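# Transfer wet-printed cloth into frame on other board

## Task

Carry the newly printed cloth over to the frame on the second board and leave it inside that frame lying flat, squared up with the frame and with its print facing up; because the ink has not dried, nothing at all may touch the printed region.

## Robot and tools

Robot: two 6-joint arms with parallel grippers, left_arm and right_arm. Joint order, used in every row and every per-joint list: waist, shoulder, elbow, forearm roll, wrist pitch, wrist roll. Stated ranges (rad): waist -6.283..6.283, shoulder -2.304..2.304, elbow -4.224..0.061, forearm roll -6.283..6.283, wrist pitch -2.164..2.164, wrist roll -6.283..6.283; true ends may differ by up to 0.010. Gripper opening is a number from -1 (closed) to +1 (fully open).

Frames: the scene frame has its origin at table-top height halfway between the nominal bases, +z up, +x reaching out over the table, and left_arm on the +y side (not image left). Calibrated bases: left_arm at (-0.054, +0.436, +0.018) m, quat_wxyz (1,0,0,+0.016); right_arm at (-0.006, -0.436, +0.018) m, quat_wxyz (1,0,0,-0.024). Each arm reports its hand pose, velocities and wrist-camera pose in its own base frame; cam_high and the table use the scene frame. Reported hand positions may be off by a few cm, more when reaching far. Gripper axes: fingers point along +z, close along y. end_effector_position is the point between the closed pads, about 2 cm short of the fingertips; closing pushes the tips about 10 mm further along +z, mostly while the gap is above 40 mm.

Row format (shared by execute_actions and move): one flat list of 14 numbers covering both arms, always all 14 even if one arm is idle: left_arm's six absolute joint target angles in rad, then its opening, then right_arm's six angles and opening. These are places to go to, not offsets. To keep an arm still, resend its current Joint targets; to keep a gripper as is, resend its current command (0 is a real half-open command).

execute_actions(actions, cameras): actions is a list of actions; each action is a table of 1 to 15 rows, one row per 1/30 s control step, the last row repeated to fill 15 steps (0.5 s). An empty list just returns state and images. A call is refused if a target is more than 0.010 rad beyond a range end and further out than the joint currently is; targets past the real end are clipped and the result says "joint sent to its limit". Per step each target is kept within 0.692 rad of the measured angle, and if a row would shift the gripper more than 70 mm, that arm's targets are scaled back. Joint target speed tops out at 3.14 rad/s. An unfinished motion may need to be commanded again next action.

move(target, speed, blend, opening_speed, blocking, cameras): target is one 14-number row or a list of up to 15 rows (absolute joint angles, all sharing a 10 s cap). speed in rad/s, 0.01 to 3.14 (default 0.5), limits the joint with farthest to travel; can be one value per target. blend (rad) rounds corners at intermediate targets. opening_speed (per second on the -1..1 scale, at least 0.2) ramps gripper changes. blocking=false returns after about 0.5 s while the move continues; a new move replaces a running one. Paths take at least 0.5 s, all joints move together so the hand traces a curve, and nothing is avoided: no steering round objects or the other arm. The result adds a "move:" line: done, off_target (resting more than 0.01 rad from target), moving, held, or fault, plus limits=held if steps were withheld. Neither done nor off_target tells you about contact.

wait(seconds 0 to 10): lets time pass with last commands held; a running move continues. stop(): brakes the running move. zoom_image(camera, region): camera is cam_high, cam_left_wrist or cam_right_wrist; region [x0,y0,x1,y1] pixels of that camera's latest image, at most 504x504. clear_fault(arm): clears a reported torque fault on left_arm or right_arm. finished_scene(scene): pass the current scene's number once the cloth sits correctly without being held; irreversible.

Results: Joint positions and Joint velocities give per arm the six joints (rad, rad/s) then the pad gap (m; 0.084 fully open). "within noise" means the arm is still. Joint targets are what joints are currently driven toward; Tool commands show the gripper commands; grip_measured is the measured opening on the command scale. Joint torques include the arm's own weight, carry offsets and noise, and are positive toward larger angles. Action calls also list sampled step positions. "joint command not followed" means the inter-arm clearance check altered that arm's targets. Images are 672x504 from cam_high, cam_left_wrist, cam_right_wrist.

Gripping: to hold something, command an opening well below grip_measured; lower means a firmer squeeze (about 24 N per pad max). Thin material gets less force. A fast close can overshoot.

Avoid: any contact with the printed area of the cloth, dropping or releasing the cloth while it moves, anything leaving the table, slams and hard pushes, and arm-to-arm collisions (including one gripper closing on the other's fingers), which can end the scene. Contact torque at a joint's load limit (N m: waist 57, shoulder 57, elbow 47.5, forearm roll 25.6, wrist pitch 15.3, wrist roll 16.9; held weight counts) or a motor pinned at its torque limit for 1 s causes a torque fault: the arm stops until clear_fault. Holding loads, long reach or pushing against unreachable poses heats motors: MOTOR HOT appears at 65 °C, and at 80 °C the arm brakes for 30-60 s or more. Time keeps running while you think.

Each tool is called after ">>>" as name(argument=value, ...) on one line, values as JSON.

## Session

>>> execute_actions(actions=[])

>>> zoom_image(camera="cam_high", region=[230, 190, 450, 330])

Scene clock: 0.00 s.
left_arm: end_effector_position=(+0.4318, +0.0940, +0.3577) grip_measured=+1.00 end_effector_quat_wxyz=(-0.139, +0.796, +0.581, +0.097) | right_arm: end_effector_position=(+0.8220, -0.0320, +0.2838) grip_measured=+1.00 end_effector_quat_wxyz=(-0.161, +0.708, +0.197, +0.659)
Joint positions: left_arm=[0.029 -0.034 -0.891 0.439 -0.902 -1.516 0.084] | right_arm=[-0.243 -0.877 -1.351 2.301 -1.157 -2.825 0.084]
Joint velocities: within noise
Joint torques (N m): no reading
Motor temperatures (°C): left_arm=[25 23 32 31 32 29] | right_arm=[24 30 28 29 30 32]
Joint targets: left_arm=[0.029 -0.034 -0.891 0.439 -0.902 -1.516] | right_arm=[-0.243 -0.877 -1.351 2.301 -1.157 -2.825]
Tool commands: left_gripper/opening=+1.0 right_gripper/opening=+1.0

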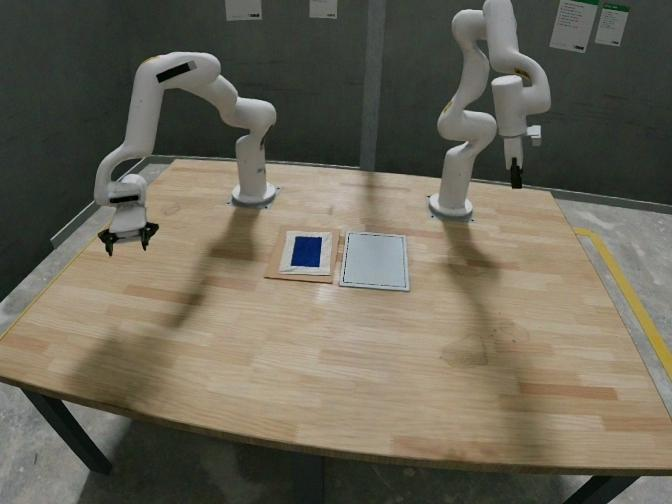

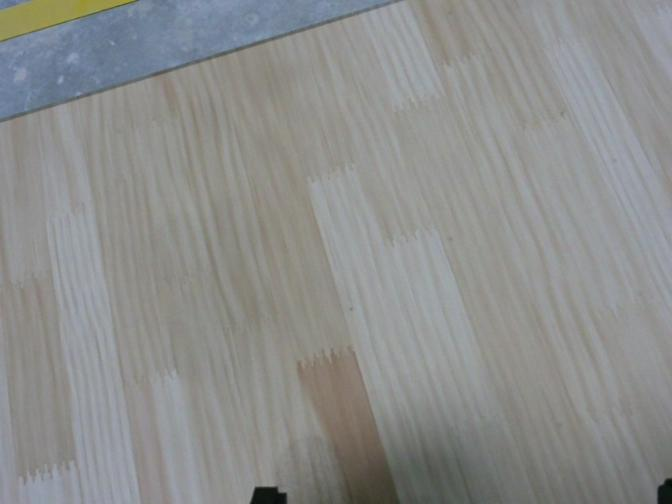

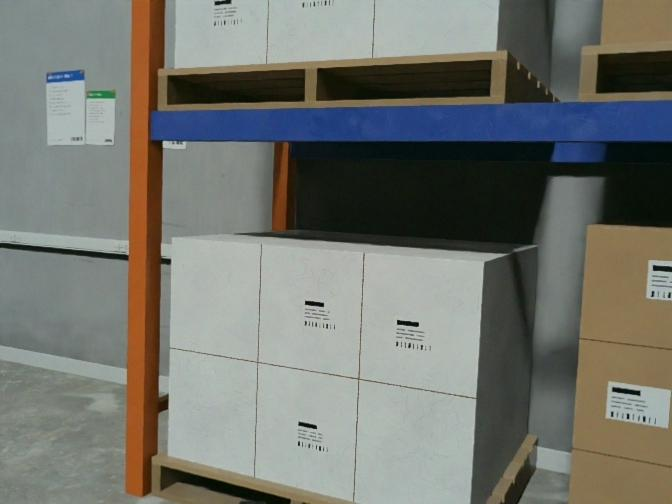

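Scaled by 2.291 from the camera's 672x504 image, which has a finer 960x720 frame.

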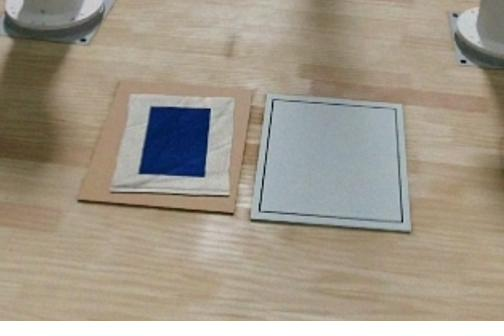

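>>> move(target=[-0.3,0,-0.75,3.1416,0.75,-0.637,-0.43,0.88,-0.1373,-0.895,0,-0.7577,0.88,-0.43], speed=0.9)

>>> zoom_image(camera="cam_right_wrist", region=[150, 0, 650, 504])

Scene clock: 9.33 s.
left_arm: end_effector_position=(+0.3823, -0.1183, +0.3001) grip_measured=-0.45 end_effector_quat_wxyz=(+0.000, -0.168, +0.986, +0.000) | right_arm: end_effector_position=(+0.2900, +0.3508, +0.2995) grip_measured=-0.45 end_effector_quat_wxyz=(+0.000, +1.000, +0.000, +0.000)
Joint positions: left_arm=[-0.3 0 -0.75 3.142 0.75 -0.637 0.024] | right_arm=[0.88 -0.137 -0.895 0 -0.758 0.88 0.024]
Joint velocities: within noise
Joint torques (N m): left_arm=[-13.56 19.42 -11.45 1.23 2.52 1.53] | right_arm=[7.33 60.07 -18.64 -5.39 2.5 0.66]
Motor temperatures (°C): left_arm=[25 23 32 31 32 29] | right_arm=[24 31 28 29 30 32]
Joint targets: left_arm=[-0.300 0.000 -0.750 3.142 0.750 -0.637] | right_arm=[0.880 -0.137 -0.895 0.000 -0.758 0.880]
move: done

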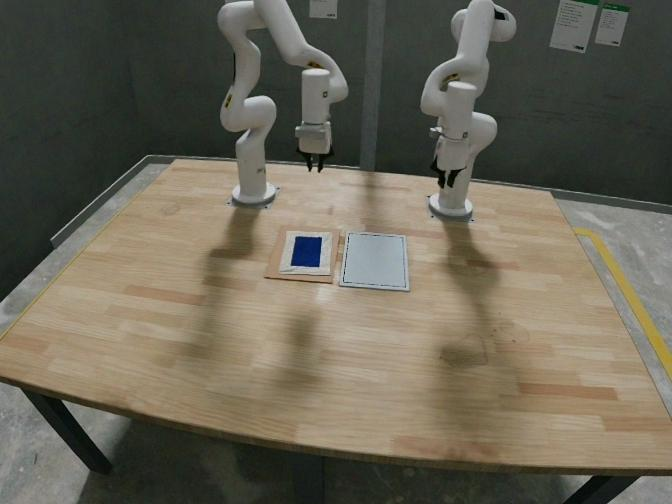

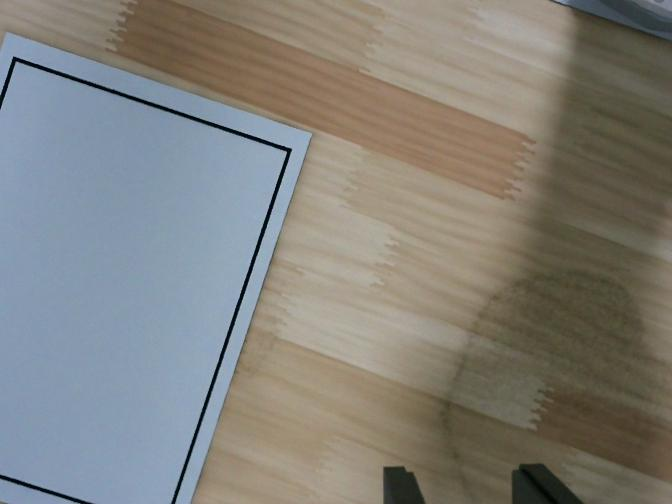

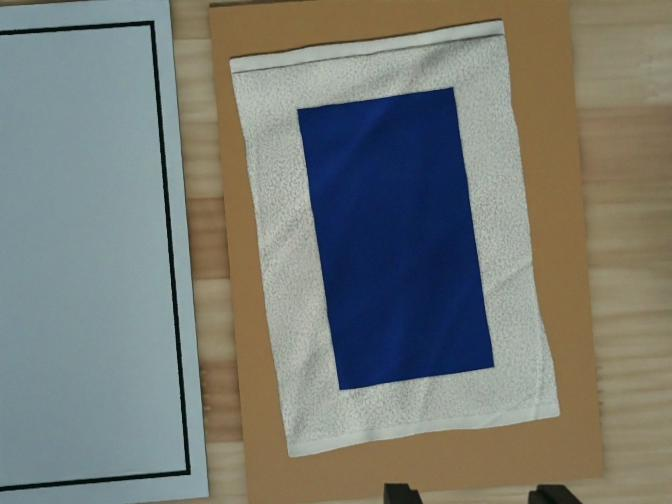

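Scaled by 1.000.

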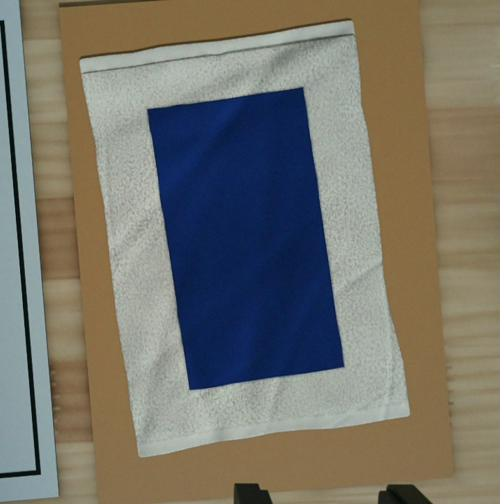

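>>> move(target=[-0.3,0,-0.75,3.1416,0.75,-0.637,-0.43,0.7713,-0.8614,-1.3247,0,-0.4633,0.6293,-0.43], speed=0.5, cameras=["cam_right_wrist"])

Scene clock: 17.90 s.
left_arm: end_effector_position=(+0.3823, -0.1182, +0.3001) grip_measured=-0.45 end_effector_quat_wxyz=(+0.000, -0.168, +0.986, +0.000) | right_arm: end_effector_position=(+0.4449, +0.4325, +0.0595) grip_measured=-0.45 end_effector_quat_wxyz=(+0.000, +0.997, +0.071, +0.000)
Joint positions: left_arm=[-0.3 0 -0.75 3.142 0.75 -0.637 0.024] | right_arm=[0.771 -0.861 -1.325 0 -0.463 0.629 0.024]
Joint velocities: within noise
Joint torques (N m): left_arm=[-12.97 16.66 -17.14 0.06 1.39 1.52] | right_arm=[-3.37 49.37 -29.63 -3.23 2.37 -0.76]
Motor temperatures (°C): left_arm=[25 23 32 31 32 29] | right_arm=[24 31 28 29 30 32]
Joint targets: left_arm=[-0.300 0.000 -0.750 3.142 0.750 -0.637] | right_arm=[0.771 -0.861 -1.325 0.000 -0.463 0.629]
move: done
Images, in order (width x height): cam_right_wrist 672x504.

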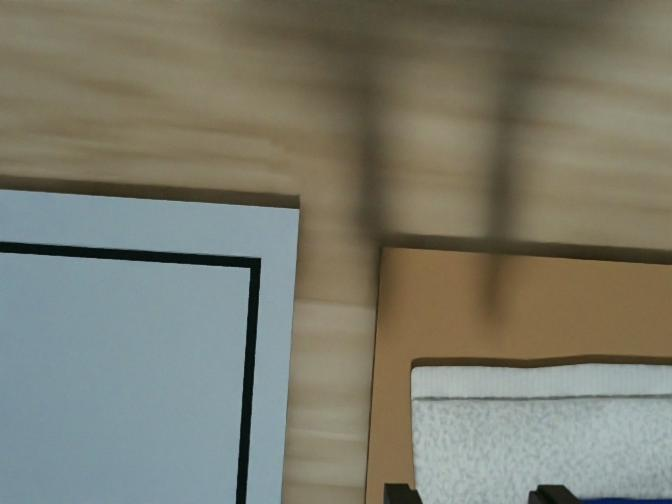

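>>> move(target=[[-0.3,0,-0.75,3.1416,0.75,-0.637,-0.43,0.7713,-0.9304,-1.3418,0,-0.4114,0.6293,-0.43],[-0.3,0,-0.75,3.1416,0.75,-0.637,-0.43,0.7713,-0.9494,-1.3475,0,-0.3981,0.6293,-0.43],[-0.3,0,-0.75,3.1416,0.75,-0.637,-0.43,0.7713,-0.9494,-1.3475,0,-0.3981,0.6293,-0.75]], speed=[0.2,0.04,0.04], opening_speed=0.25, cameras=["cam_right_wrist"])

>>> zoom_image(camera="cam_right_wrist", region=[360, 380, 620, 504])

Scene clock: 27.10 s.
left_arm: end_effector_position=(+0.3823, -0.1182, +0.3001) grip_measured=-0.45 end_effector_quat_wxyz=(+0.000, -0.168, +0.986, +0.000) | right_arm: end_effector_position=(+0.4450, +0.4326, +0.0122) grip_measured=-0.76 end_effector_quat_wxyz=(+0.000, +0.997, +0.071, +0.000)
Joint positions: left_arm=[-0.3 0 -0.75 3.142 0.75 -0.637 0.024] | right_arm=[0.771 -0.949 -1.347 0 -0.398 0.629 0.01]
Joint velocities: within noise
Joint torques (N m): left_arm=[-11.56 14.25 -17.68 -0.37 0.12 1.39] | right_arm=[9.34 23.96 -7.47 -1.14 2.85 -0.42]
Motor temperatures (°C): left_arm=[25 23 32 31 32 29] | right_arm=[24 31 29 29 30 32]
Joint targets: left_arm=[-0.300 0.000 -0.750 3.142 0.750 -0.637] | right_arm=[0.771 -0.949 -1.347 0.000 -0.398 0.629]
move: done
Images, in order (width x height): cam_right_wrist 672x504.

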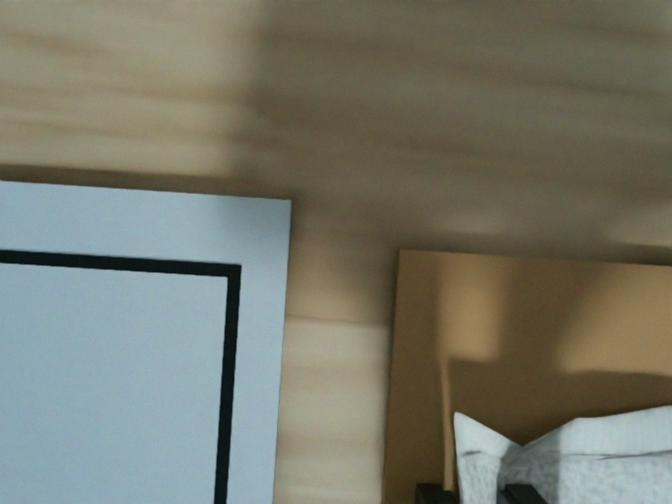

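Scaled by 1.938 from the camera's 672x504 image, which has a finer 960x720 frame.

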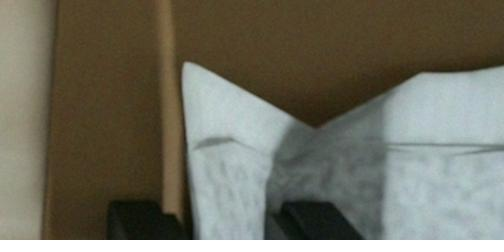

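>>> move(target=[[-0.3,0,-0.75,3.1416,0.75,-0.637,-0.43,0.7713,-0.9494,-1.3475,0,-0.3981,0.6293,-0.75],[-0.3,0,-0.75,3.1416,0.75,-0.637,-0.43,0.7713,-0.9494,-1.3475,0,-0.3981,0.6293,-1]], opening_speed=0.25, cameras=["cam_right_wrist"])

>>> move(target=[[-0.588,0.1053,-0.6488,3.1416,0.7541,-0.8584,-0.43,0.7713,-0.9494,-1.3475,0,-0.3981,0.6293,-1],[-0.8446,-0.1373,-0.895,3.1416,0.7577,-0.95,-0.43,0.7713,-0.9494,-1.3475,0,-0.3981,0.6293,-1],[-1.014,-0.487,-1.215,3.1416,0.729,-1.12,-0.43,0.7713,-0.9494,-1.3475,0,-0.3981,0.6293,-1],[-1.0226,-0.6703,-1.1593,3.1416,0.4890,-1.1226,-0.43,0.7713,-0.9494,-1.3475,0,-0.3981,0.6293,-1]], speed=[0.6,0.6,0.6,0.3])

Scene clock: 36.53 s.
left_arm: end_effector_position=(+0.3823, -0.1182, +0.3001) grip_measured=-0.45 end_effector_quat_wxyz=(+0.000, -0.168, +0.986, +0.000) | right_arm: end_effector_position=(+0.4449, +0.4326, +0.0121) grip_measured=-0.93 end_effector_quat_wxyz=(+0.000, +0.997, +0.071, +0.000)
Joint positions: left_arm=[-0.3 0 -0.75 3.142 0.75 -0.637 0.024] | right_arm=[0.771 -0.949 -1.348 0 -0.398 0.629 0.003]
Joint velocities: within noise
Joint torques (N m): left_arm=[-11.51 11.44 -17.54 -0.35 -1.02 1.3] | right_arm=[8.86 27.61 -19.17 0.86 -0.07 -0.31]
Motor temperatures (°C): left_arm=[25 23 32 31 32 29] | right_arm=[24 31 29 29 30 32]
Joint targets: left_arm=[-0.300 0.000 -0.750 3.142 0.750 -0.637] | right_arm=[0.771 -0.949 -1.347 0.000 -0.398 0.629]
move: done
Images, in order (width x height): cam_right_wrist 672x504.

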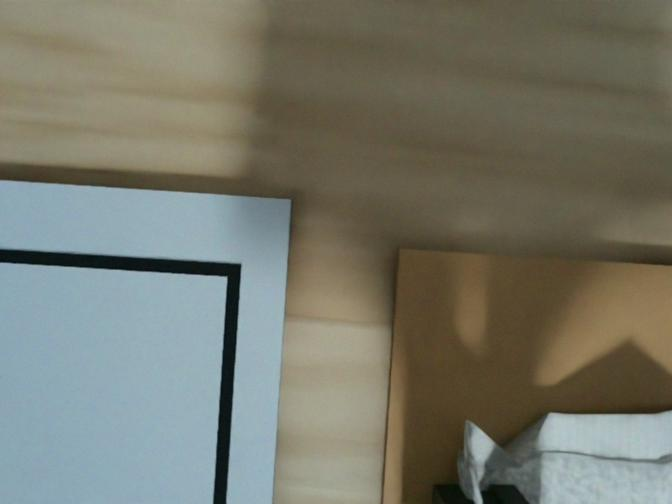

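Scene clock: 39.63 s.
left_arm: end_effector_position=(+0.2996, -0.4906, +0.1196) grip_measured=-0.45 end_effector_quat_wxyz=(+0.000, -0.050, +0.999, +0.000) | right_arm: end_effector_position=(+0.4449, +0.4326, +0.0121) grip_measured=-0.93 end_effector_quat_wxyz=(+0.000, +0.997, +0.071, +0.000)
Joint positions: left_arm=[-1.023 -0.67 -1.159 3.142 0.489 -1.123 0.024] | right_arm=[0.771 -0.949 -1.348 0 -0.398 0.629 0.003]
Joint velocities: within noise
Joint torques (N m): left_arm=[-13.74 20.99 -9.49 -0.35 -2.5 -1.59] | right_arm=[5.08 26.48 -16.99 2.25 0.79 -0.1]
Motor temperatures (°C): left_arm=[25 23 32 31 32 29] | right_arm=[24 31 29 29 30 32]
Joint targets: left_arm=[-1.023 -0.670 -1.159 3.142 0.489 -1.123] | right_arm=[0.771 -0.949 -1.347 0.000 -0.398 0.629]
move: done

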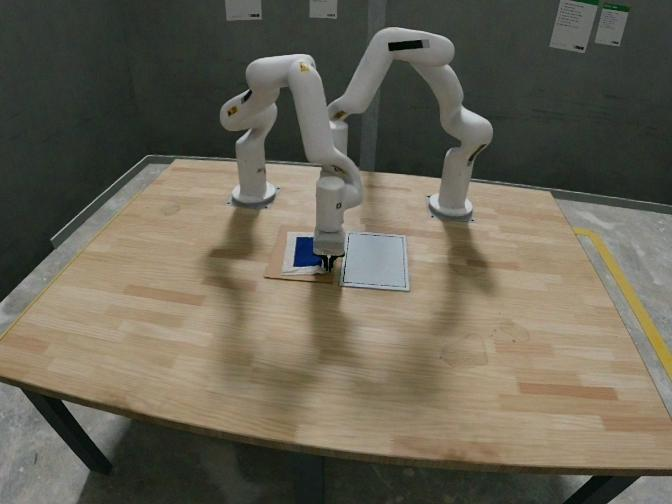

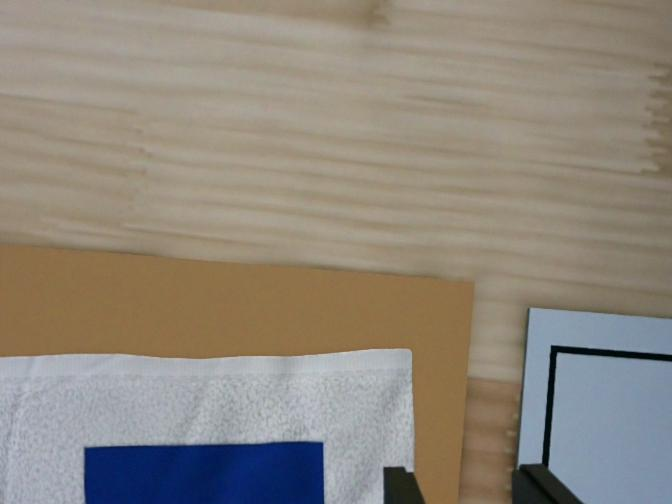

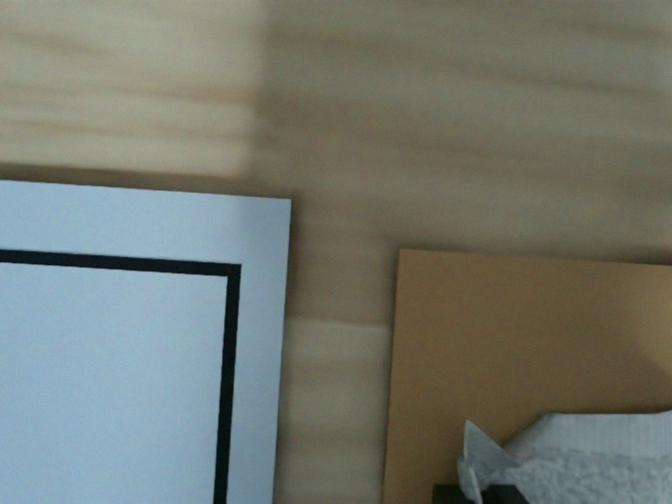

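>>> move(target=[[-1.0252,-0.8460,-1.1935,3.1416,0.3475,-1.1252,-0.43,0.7713,-0.9494,-1.3475,0,-0.3981,0.6293,-1],[-1.0252,-0.8862,-1.2047,3.1416,0.3185,-1.1252,-0.43,0.7713,-0.9494,-1.3475,0,-0.3981,0.6293,-1],[-1.0252,-0.8862,-1.2047,3.1416,0.3185,-1.1252,-0.75,0.7713,-0.9494,-1.3475,0,-0.3981,0.6293,-1]], speed=[0.25,0.04,0.04], opening_speed=0.25, cameras=["cam_left_wrist"])

>>> zoom_image(camera="cam_left_wrist", region=[340, 380, 600, 504])

Scene clock: 51.77 s.
left_arm: end_effector_position=(+0.3003, -0.4947, +0.0095) grip_measured=-0.76 end_effector_quat_wxyz=(+0.001, -0.050, +0.999, -0.001) | right_arm: end_effector_position=(+0.4449, +0.4326, +0.0121) grip_measured=-0.93 end_effector_quat_wxyz=(+0.000, +0.997, +0.071, +0.000)
Joint positions: left_arm=[-1.025 -0.885 -1.205 3.142 0.318 -1.125 0.01] | right_arm=[0.771 -0.949 -1.348 0 -0.398 0.629 0.003]
Joint velocities: within noise
Joint torques (N m): left_arm=[-3.86 -1.54 9.18 -0.1 5.42 -1.54] | right_arm=[2.58 27.67 -14.99 4.88 2.92 0.24]
Motor temperatures (°C): left_arm=[25 23 32 31 32 29] | right_arm=[24 31 29 29 30 32]
Joint targets: left_arm=[-1.025 -0.886 -1.205 3.142 0.319 -1.125] | right_arm=[0.771 -0.949 -1.347 0.000 -0.398 0.629]
move: done
Images, in order (width x height): cam_left_wrist 672x504.

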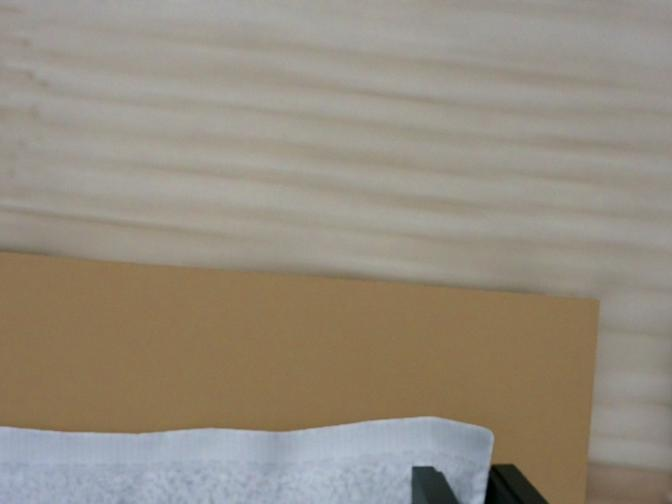

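Scaled by 1.938 from the camera's 672x504 image, which has a finer 960x720 frame.

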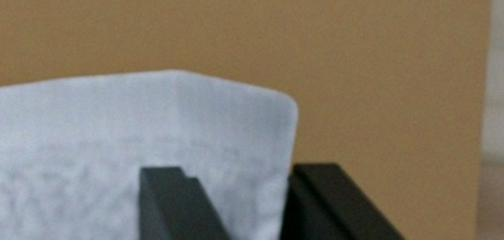

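>>> move(target=[[-1.0252,-0.8862,-1.2047,3.1416,0.3185,-1.1252,-0.75,0.7713,-0.9494,-1.3475,0,-0.3981,0.6293,-1],[-1.0252,-0.8862,-1.2047,3.1416,0.3185,-1.1252,-1,0.7713,-0.9494,-1.3475,0,-0.3981,0.6293,-1]], opening_speed=0.25, cameras=["cam_left_wrist"])

>>> move(target=[-1.0252,-0.7857,-1.1799,3.1416,0.3943,-1.1252,-1,0.7713,-0.8614,-1.3247,0,-0.4633,0.6293,-1], speed=0.05)

>>> zoom_image(camera="cam_high", region=[260, 210, 360, 285])

Scene clock: 59.33 s.
left_arm: end_effector_position=(+0.3002, -0.4944, +0.0093) grip_measured=-0.93 end_effector_quat_wxyz=(+0.000, -0.050, +0.999, -0.001) | right_arm: end_effector_position=(+0.4449, +0.4326, +0.0121) grip_measured=-0.93 end_effector_quat_wxyz=(+0.000, +0.997, +0.071, +0.000)
Joint positions: left_arm=[-1.025 -0.885 -1.205 3.142 0.319 -1.125 0.003] | right_arm=[0.771 -0.949 -1.348 0 -0.398 0.629 0.003]
Joint velocities: within noise
Joint torques (N m): left_arm=[9.68 0.32 8 0.03 4.72 -1.44] | right_arm=[1.48 26.5 -12.89 6.72 3.68 0.46]
Motor temperatures (°C): left_arm=[25 23 32 31 32 29] | right_arm=[24 31 29 29 30 32]
Joint targets: left_arm=[-1.025 -0.886 -1.205 3.142 0.319 -1.125] | right_arm=[0.771 -0.949 -1.347 0.000 -0.398 0.629]
move: done
Images, in order (width x height): cam_left_wrist 672x504.

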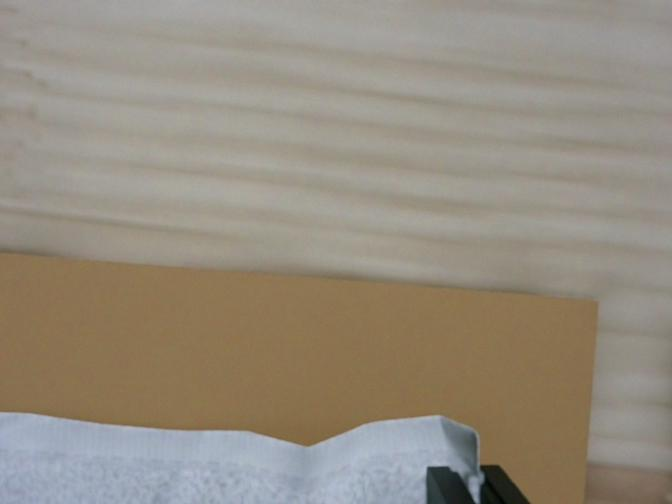

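Scene clock: 61.63 s.
left_arm: end_effector_position=(+0.2999, -0.4940, +0.0594) grip_measured=-0.94 end_effector_quat_wxyz=(+0.000, -0.050, +0.999, +0.000) | right_arm: end_effector_position=(+0.4449, +0.4325, +0.0595) grip_measured=-0.94 end_effector_quat_wxyz=(+0.000, +0.997, +0.071, +0.000)
Joint positions: left_arm=[-1.025 -0.786 -1.18 3.142 0.394 -1.125 0.003] | right_arm=[0.771 -0.861 -1.325 0 -0.463 0.629 0.003]
Joint velocities: within noise
Joint torques (N m): left_arm=[4.33 28.78 -8.19 -0.04 2.45 -1.44] | right_arm=[1.96 89.28 -15.06 3.95 -2.12 0.46]
Motor temperatures (°C): left_arm=[25 23 32 31 32 29] | right_arm=[24 31 29 29 30 32]
Joint targets: left_arm=[-1.025 -0.786 -1.180 3.142 0.394 -1.125] | right_arm=[0.771 -0.861 -1.325 0.000 -0.463 0.629]
move: done

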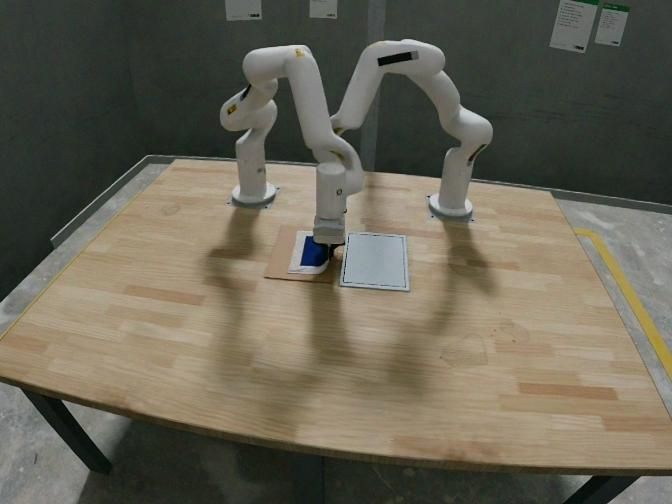

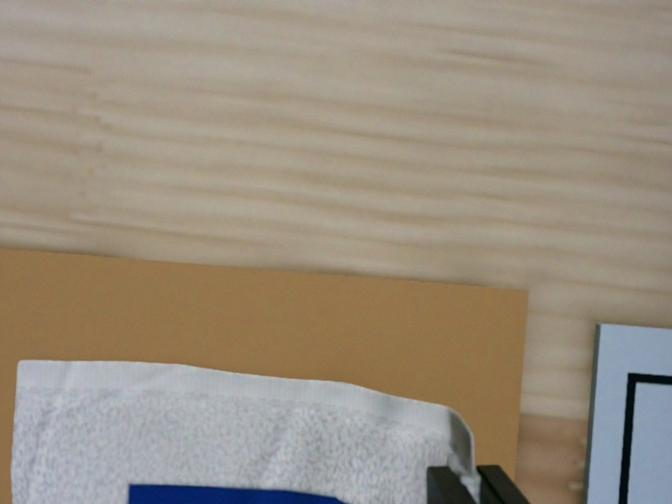

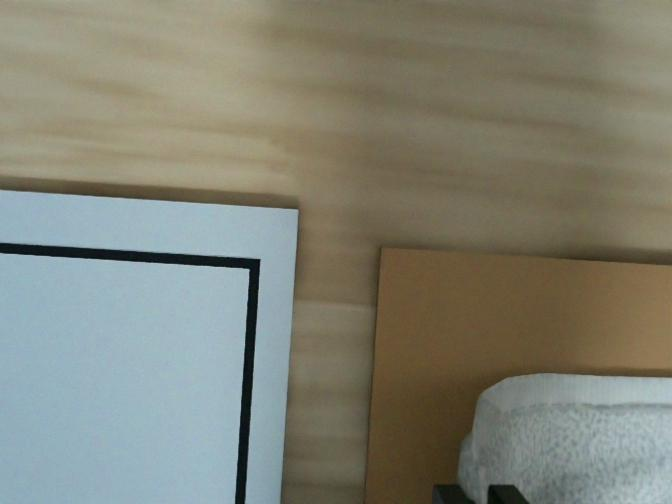

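Scaled by 5.040 from the camera's 672x504 image, which has a finer 960x720 frame.

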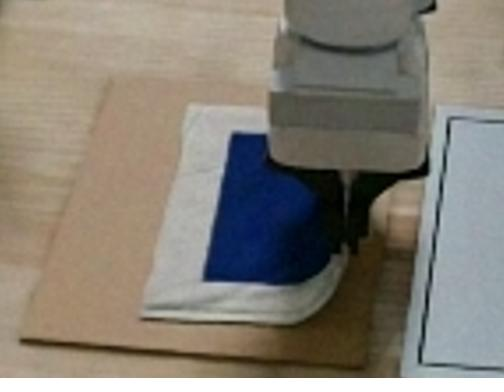

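>>> move(target=[[-0.9481,-0.6900,-0.9968,3.1416,0.3068,-1.0261,-1,0.8456,-0.9541,-1.5018,0,-0.5477,0.7256,-1],[-0.8528,-0.6066,-0.8373,3.1416,0.2307,-0.9098,-1,0.9097,-1.0667,-1.7166,0,-0.6499,0.8110,-1]], speed=0.08, blend=0.02)

>>> zoom_image(camera="cam_high", region=[300, 215, 420, 300])

Scene clock: 91.10 s.
left_arm: end_effector_position=(+0.3064, -0.3508, +0.0595) grip_measured=-0.94 end_effector_quat_wxyz=(+0.000, -0.028, +1.000, +0.000) | right_arm: end_effector_position=(+0.4413, +0.5673, +0.0595) grip_measured=-0.94 end_effector_quat_wxyz=(+0.000, +0.999, +0.049, +0.000)
Joint positions: left_arm=[-0.853 -0.607 -0.837 3.142 0.231 -0.91 0.003] | right_arm=[0.91 -1.067 -1.717 0 -0.65 0.811 0.003]
Joint velocities: within noise
Joint torques (N m): left_arm=[8.96 28.26 -5.89 -0.07 -2.48 1.58] | right_arm=[8.36 57.23 -32.45 -4.29 -2.29 0.73]
Motor temperatures (°C): left_arm=[25 23 32 31 32 29] | right_arm=[24 31 29 29 30 32]
Joint targets: left_arm=[-0.853 -0.607 -0.837 3.142 0.231 -0.910] | right_arm=[0.910 -1.067 -1.717 0.000 -0.650 0.811]
move: done

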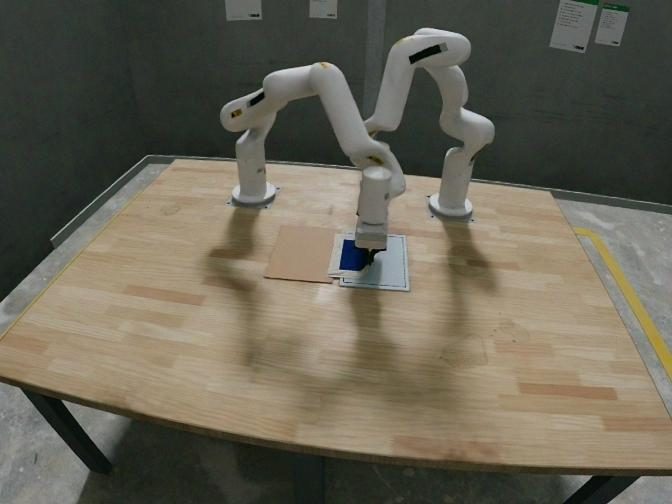

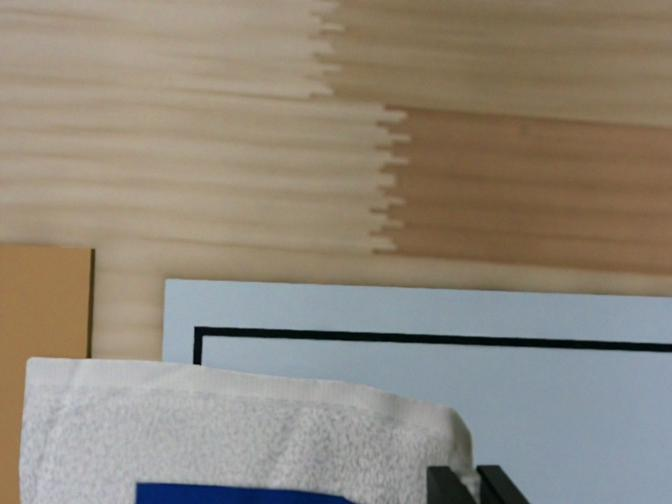

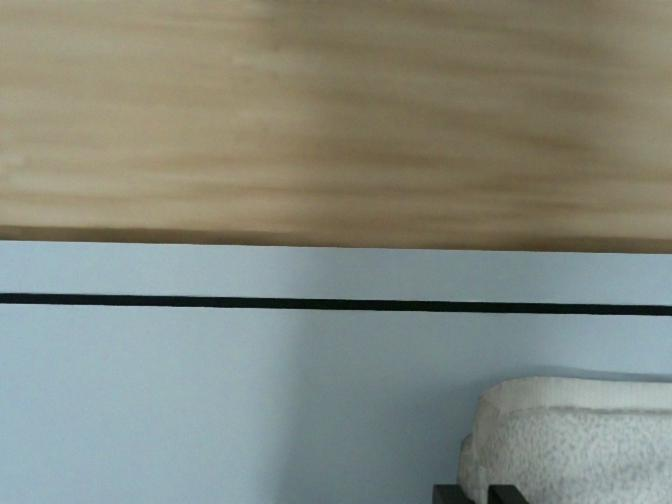

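Scaled by 4.200 from the camera's 672x504 image, which has a finer 960x720 frame.

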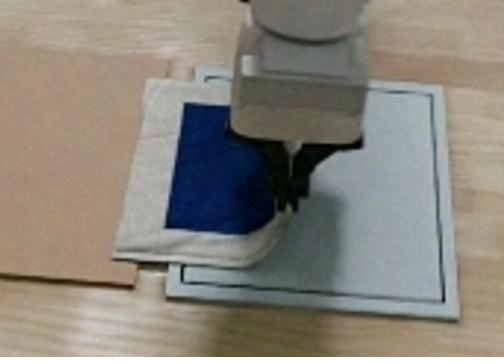

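>>> move(target=[-0.7300,-0.5399,-0.7097,3.1416,0.1698,-0.7650,-1,0.9623,-1.2224,-2.0128,0,-0.7904,0.8853,-1], speed=0.08)

>>> zoom_image(camera="cam_high", region=[330, 220, 420, 300])

Scene clock: 111.50 s.
left_arm: end_effector_position=(+0.3132, -0.2803, +0.0595) grip_measured=-0.94 end_effector_quat_wxyz=(+0.000, -0.017, +1.000, +0.000) | right_arm: end_effector_position=(+0.4429, +0.6357, +0.0595) grip_measured=-0.94 end_effector_quat_wxyz=(+0.000, +0.999, +0.038, +0.000)
Joint positions: left_arm=[-0.73 -0.54 -0.71 3.142 0.17 -0.765 0.003] | right_arm=[0.962 -1.222 -2.013 0 -0.79 0.885 0.003]
Joint velocities: within noise
Joint torques (N m): left_arm=[9.59 25.75 -6.22 -0.09 -2.48 1.54] | right_arm=[7.38 65.54 -34.77 -4.33 -2.12 0.78]
Motor temperatures (°C): left_arm=[25 24 32 31 32 29] | right_arm=[24 31 29 29 30 32]
Joint targets: left_arm=[-0.730 -0.540 -0.710 3.142 0.170 -0.765] | right_arm=[0.962 -1.222 -2.013 0.000 -0.790 0.885]
move: done

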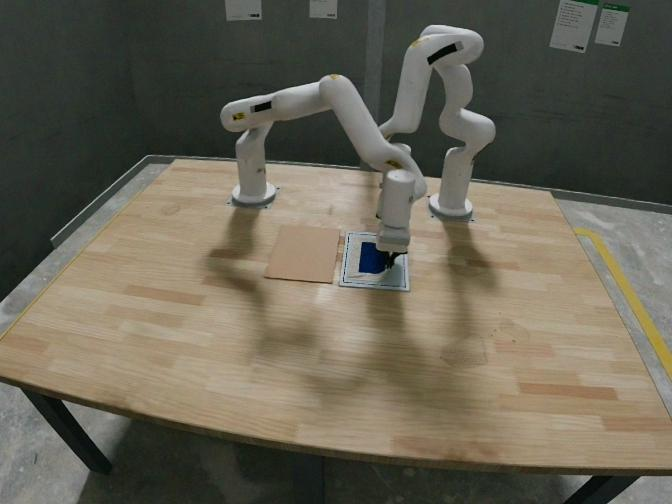

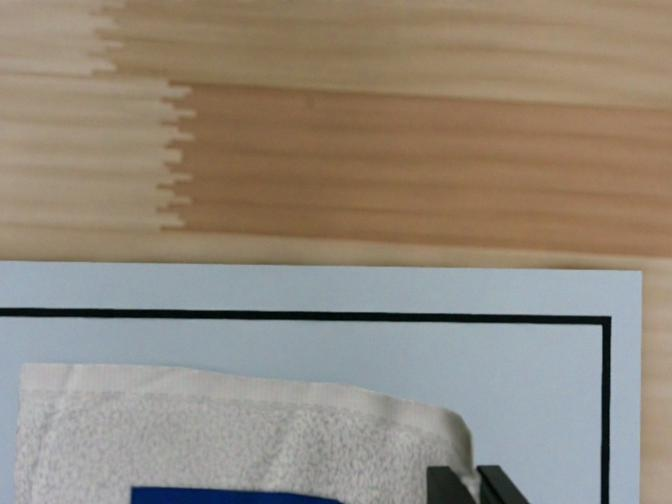

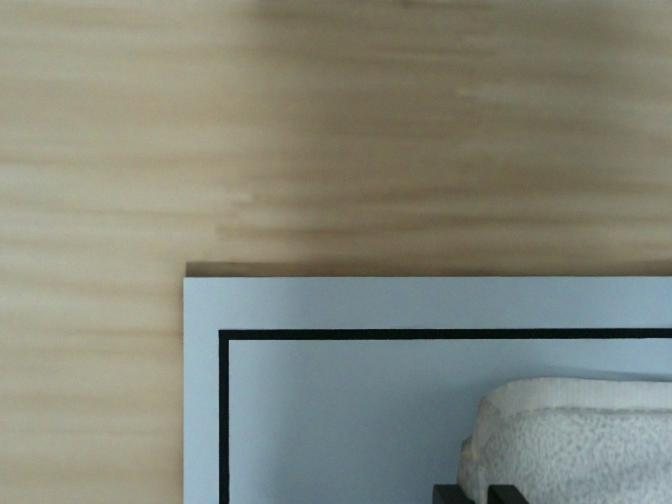

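Scaled by 5.600 from the camera's 672x504 image, which has a finer 960x720 frame.

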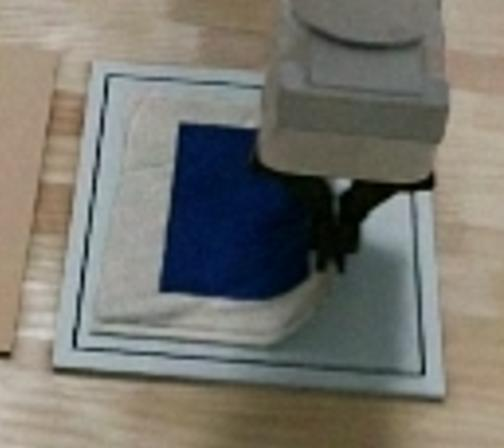

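>>> move(target=[[-0.6933,-0.5886,-0.6860,3.1416,0.0974,-0.7213,-1,0.9769,-1.3110,-2.1208,0,-0.8098,0.9069,-1],[-0.6702,-0.6445,-0.6808,3.1416,0.0363,-0.6982,-1,0.9854,-1.3805,-2.2046,0,-0.8241,0.9154,-1]], speed=[0.06,0.04])

>>> zoom_image(camera="cam_high", region=[330, 220, 420, 300])

Scene clock: 137.23 s.
left_arm: end_effector_position=(+0.3132, -0.2483, +0.0110) grip_measured=-0.94 end_effector_quat_wxyz=(+0.000, -0.014, +1.000, +0.000) | right_arm: end_effector_position=(+0.4407, +0.6647, +0.0141) grip_measured=-0.94 end_effector_quat_wxyz=(+0.000, +0.999, +0.035, +0.000)
Joint positions: left_arm=[-0.67 -0.644 -0.681 3.142 0.036 -0.698 0.003] | right_arm=[0.985 -1.38 -2.205 0 -0.824 0.915 0.003]
Joint velocities: within noise
Joint torques (N m): left_arm=[9.25 15 -4.23 0.09 -2.65 1.57] | right_arm=[7.43 58.1 -30.5 -4.22 -1.69 0.7]
Motor temperatures (°C): left_arm=[25 23 32 31 32 29] | right_arm=[24 31 29 29 30 32]
Joint targets: left_arm=[-0.670 -0.644 -0.681 3.142 0.036 -0.698] | right_arm=[0.985 -1.381 -2.205 0.000 -0.824 0.915]
move: done

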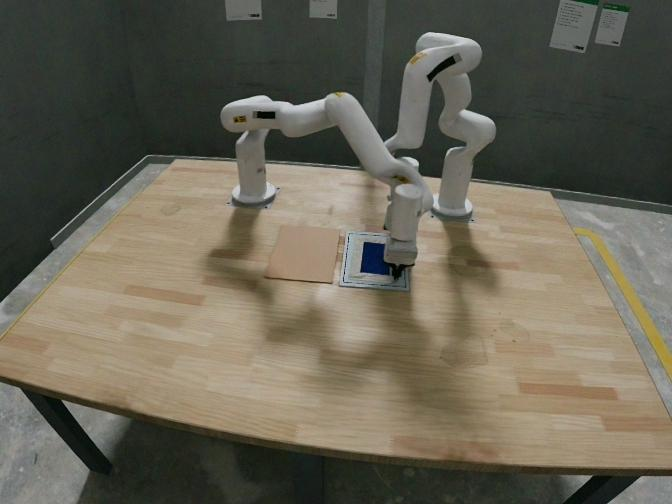

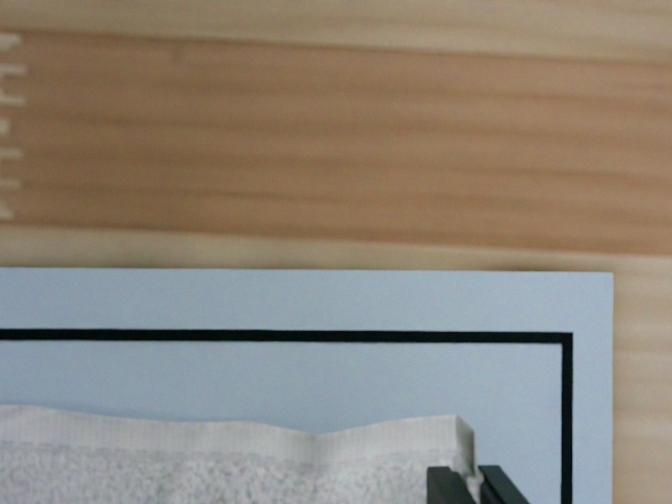

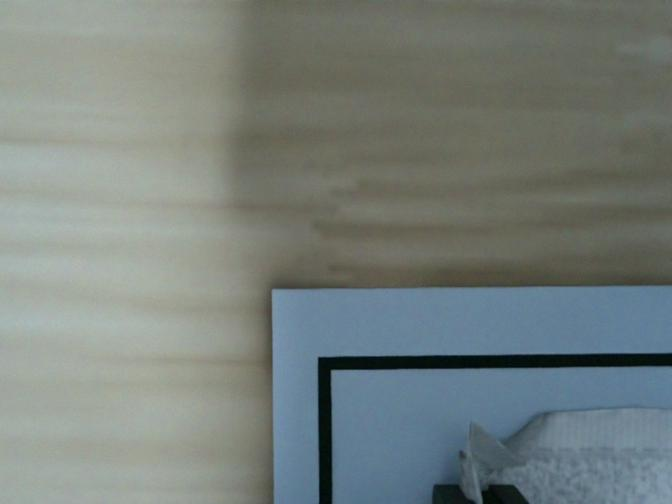

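Scaled by 5.600 from the camera's 672x504 image, which has a finer 960x720 frame.

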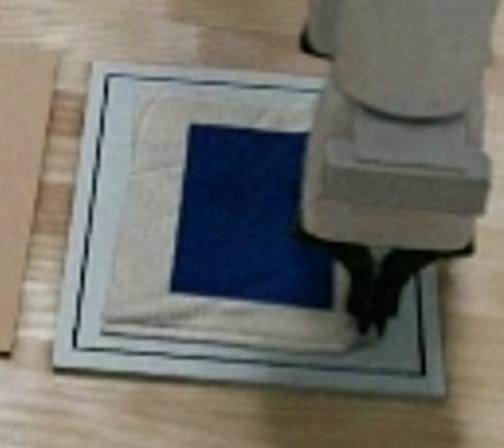

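>>> move(target=[[-0.6702,-0.6445,-0.6808,3.1416,0.0363,-0.6982,-1,0.9854,-1.3805,-2.2046,0,-0.8241,0.9154,-1],[-0.6702,-0.6445,-0.6808,3.1416,0.0363,-0.6982,-0.48,0.9854,-1.3805,-2.2046,0,-0.8241,0.9154,-0.48]], opening_speed=0.2, cameras=["cam_left_wrist","cam_right_wrist"])

>>> zoom_image(camera="cam_right_wrist", region=[320, 340, 660, 504])

Scene clock: 144.17 s.
left_arm: end_effector_position=(+0.3132, -0.2483, +0.0110) grip_measured=-0.50 end_effector_quat_wxyz=(+0.000, -0.014, +1.000, +0.000) | right_arm: end_effector_position=(+0.4406, +0.6647, +0.0140) grip_measured=-0.50 end_effector_quat_wxyz=(+0.000, +0.999, +0.035, +0.000)
Joint positions: left_arm=[-0.67 -0.645 -0.681 3.142 0.036 -0.698 0.022] | right_arm=[0.985 -1.381 -2.205 0 -0.824 0.915 0.022]
Joint velocities: within noise
Joint torques (N m): left_arm=[8.91 17.14 -9.91 0.19 -1.26 1.42] | right_arm=[-2 57.57 -17.29 -4.18 -2.29 0.73]
Motor temperatures (°C): left_arm=[25 23 32 31 32 29] | right_arm=[24 31 29 29 30 32]
Joint targets: left_arm=[-0.670 -0.644 -0.681 3.142 0.036 -0.698] | right_arm=[0.985 -1.381 -2.205 0.000 -0.824 0.915]
move: done
Images, in order (width x height): cam_left_wrist 672x504, cam_right_wrist 672x504.

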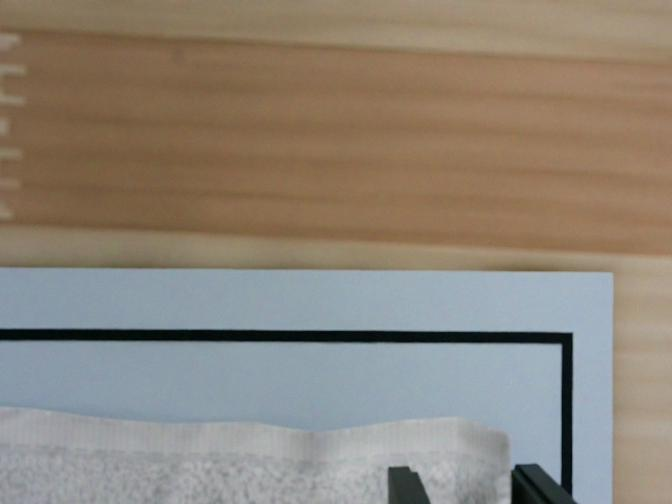

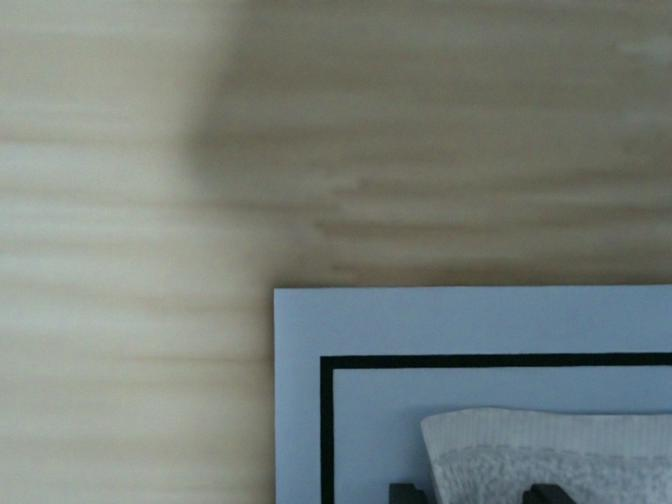

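Scaled by 1.482 from the camera's 672x504 image, which has a finer 960x720 frame.

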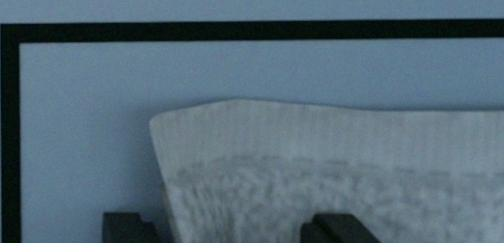

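>>> move(target=[-0.6702,-0.5645,-0.6808,3.1416,0.1163,-0.6982,-0.48,0.9854,-1.2815,-2.1350,0,-0.8535,0.9154,-0.48], speed=0.08)

>>> zoom_image(camera="cam_high", region=[330, 220, 420, 300])

Scene clock: 148.67 s.
left_arm: end_effector_position=(+0.3190, -0.2528, +0.0433) grip_measured=-0.50 end_effector_quat_wxyz=(+0.000, -0.014, +1.000, +0.000) | right_arm: end_effector_position=(+0.4384, +0.6613, +0.0637) grip_measured=-0.50 end_effector_quat_wxyz=(+0.000, +0.999, +0.035, +0.000)
Joint positions: left_arm=[-0.67 -0.565 -0.681 3.142 0.116 -0.698 0.022] | right_arm=[0.985 -1.282 -2.135 0 -0.853 0.915 0.022]
Joint velocities: within noise
Joint torques (N m): left_arm=[8.32 26.77 -10.14 0.31 2.49 1.37] | right_arm=[0.64 105.19 -18.82 -3.93 -2.28 0.57]
Motor temperatures (°C): left_arm=[25 23 32 31 32 29] | right_arm=[24 31 29 29 30 32]
Joint targets: left_arm=[-0.670 -0.565 -0.681 3.142 0.116 -0.698] | right_arm=[0.985 -1.282 -2.135 0.000 -0.854 0.915]
move: done

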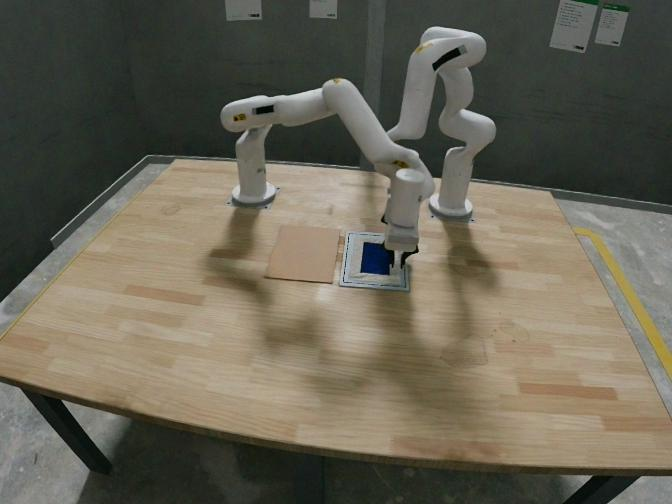

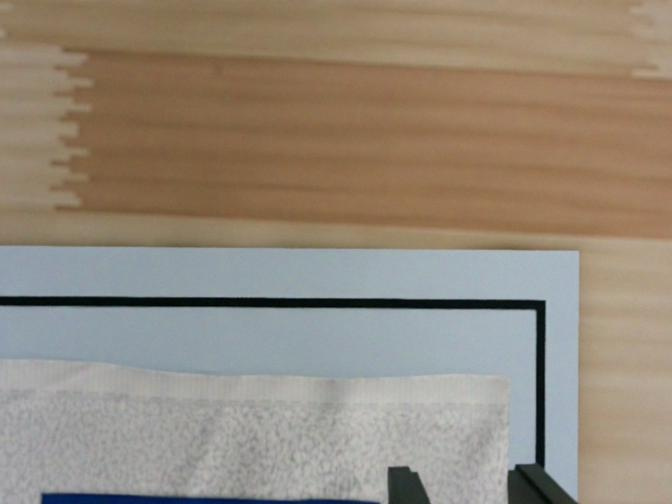

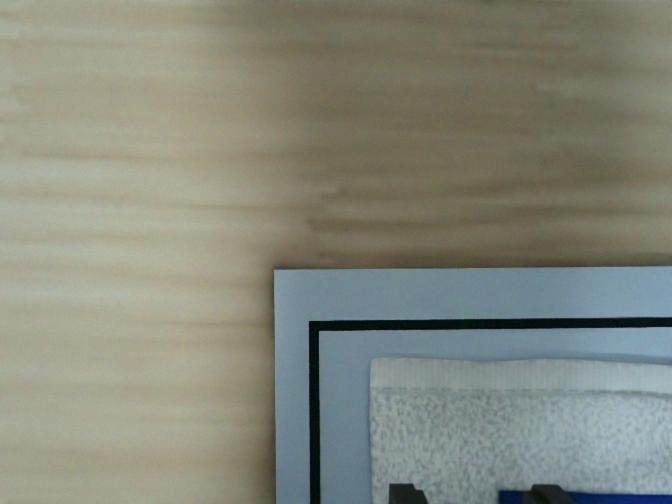

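Scaled by 5.600 from the camera's 672x504 image, which has a finer 960x720 frame.

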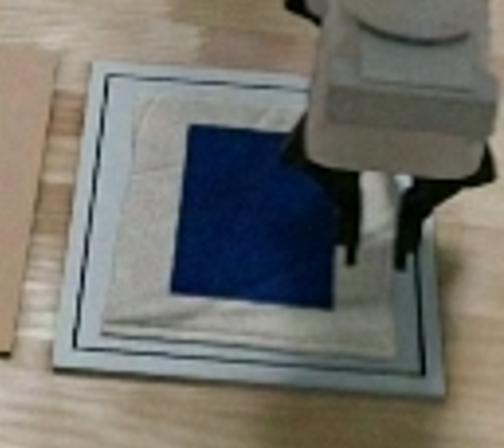

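Great. Retract.

>>> move(target=[[-0.6702,-0.2000,-0.5500,3.1416,0.3500,-0.6982,-0.48,0.9854,-0.9000,-1.7500,0,-0.8500,0.9154,-0.48],[-0.3,-0.0,-0.7500,3.1416,0.7500,-0.6375,-0.48,0.5,-0.0440,-1.0310,0,-0.9870,0.9791,-0.48]], speed=[0.3,0.6], cameras=["cam_high"])

>>> zoom_image(camera="cam_high", region=[330, 220, 420, 300])

Scene clock: 155.43 s.
left_arm: end_effector_position=(+0.3822, -0.1183, +0.3000) grip_measured=-0.50 end_effector_quat_wxyz=(+0.000, -0.168, +0.986, +0.000) | right_arm: end_effector_position=(+0.3995, +0.2183, +0.3995) grip_measured=-0.50 end_effector_quat_wxyz=(+0.000, +0.971, -0.237, +0.000)
Joint positions: left_arm=[-0.3 0 -0.75 3.142 0.75 -0.638 0.022] | right_arm=[0.5 -0.044 -1.031 0 -0.987 0.979 0.022]
Joint velocities: within noise
Joint torques (N m): left_arm=[8.58 18.95 -18.39 -0.19 2.56 1.51] | right_arm=[-2.31 58.87 -20.73 -3.61 -2.33 0.69]
Motor temperatures (°C): left_arm=[25 23 32 31 32 29] | right_arm=[24 31 29 29 30 32]
Joint targets: left_arm=[-0.300 0.000 -0.750 3.142 0.750 -0.637] | right_arm=[0.500 -0.044 -1.031 0.000 -0.987 0.979]
move: done
Images, in order (width x height): cam_high 672x504.

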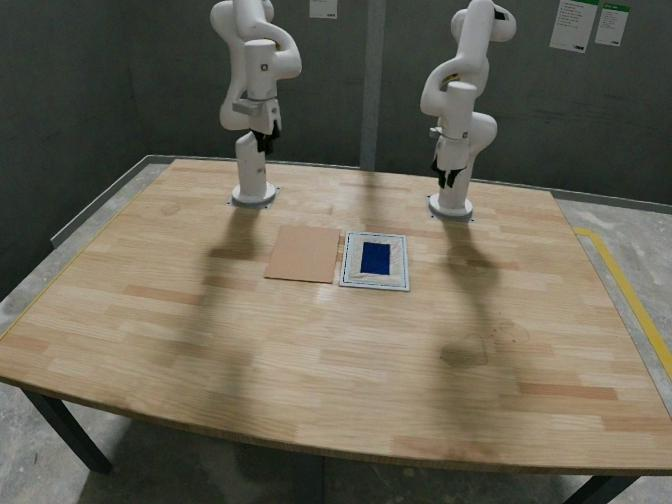

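Scaled by 5.600 from the camera's 672x504 image, which has a finer 960x720 frame.

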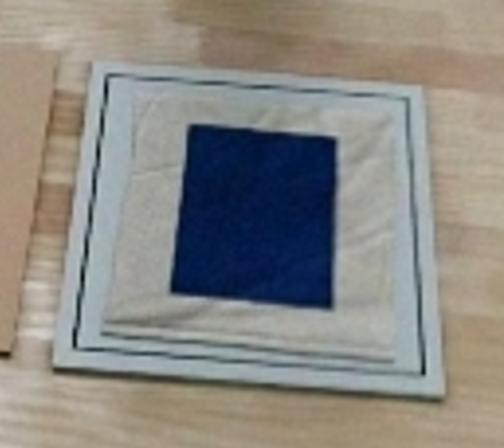

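>>> finished_scene(scene=2)

The scene is finished: the task was done.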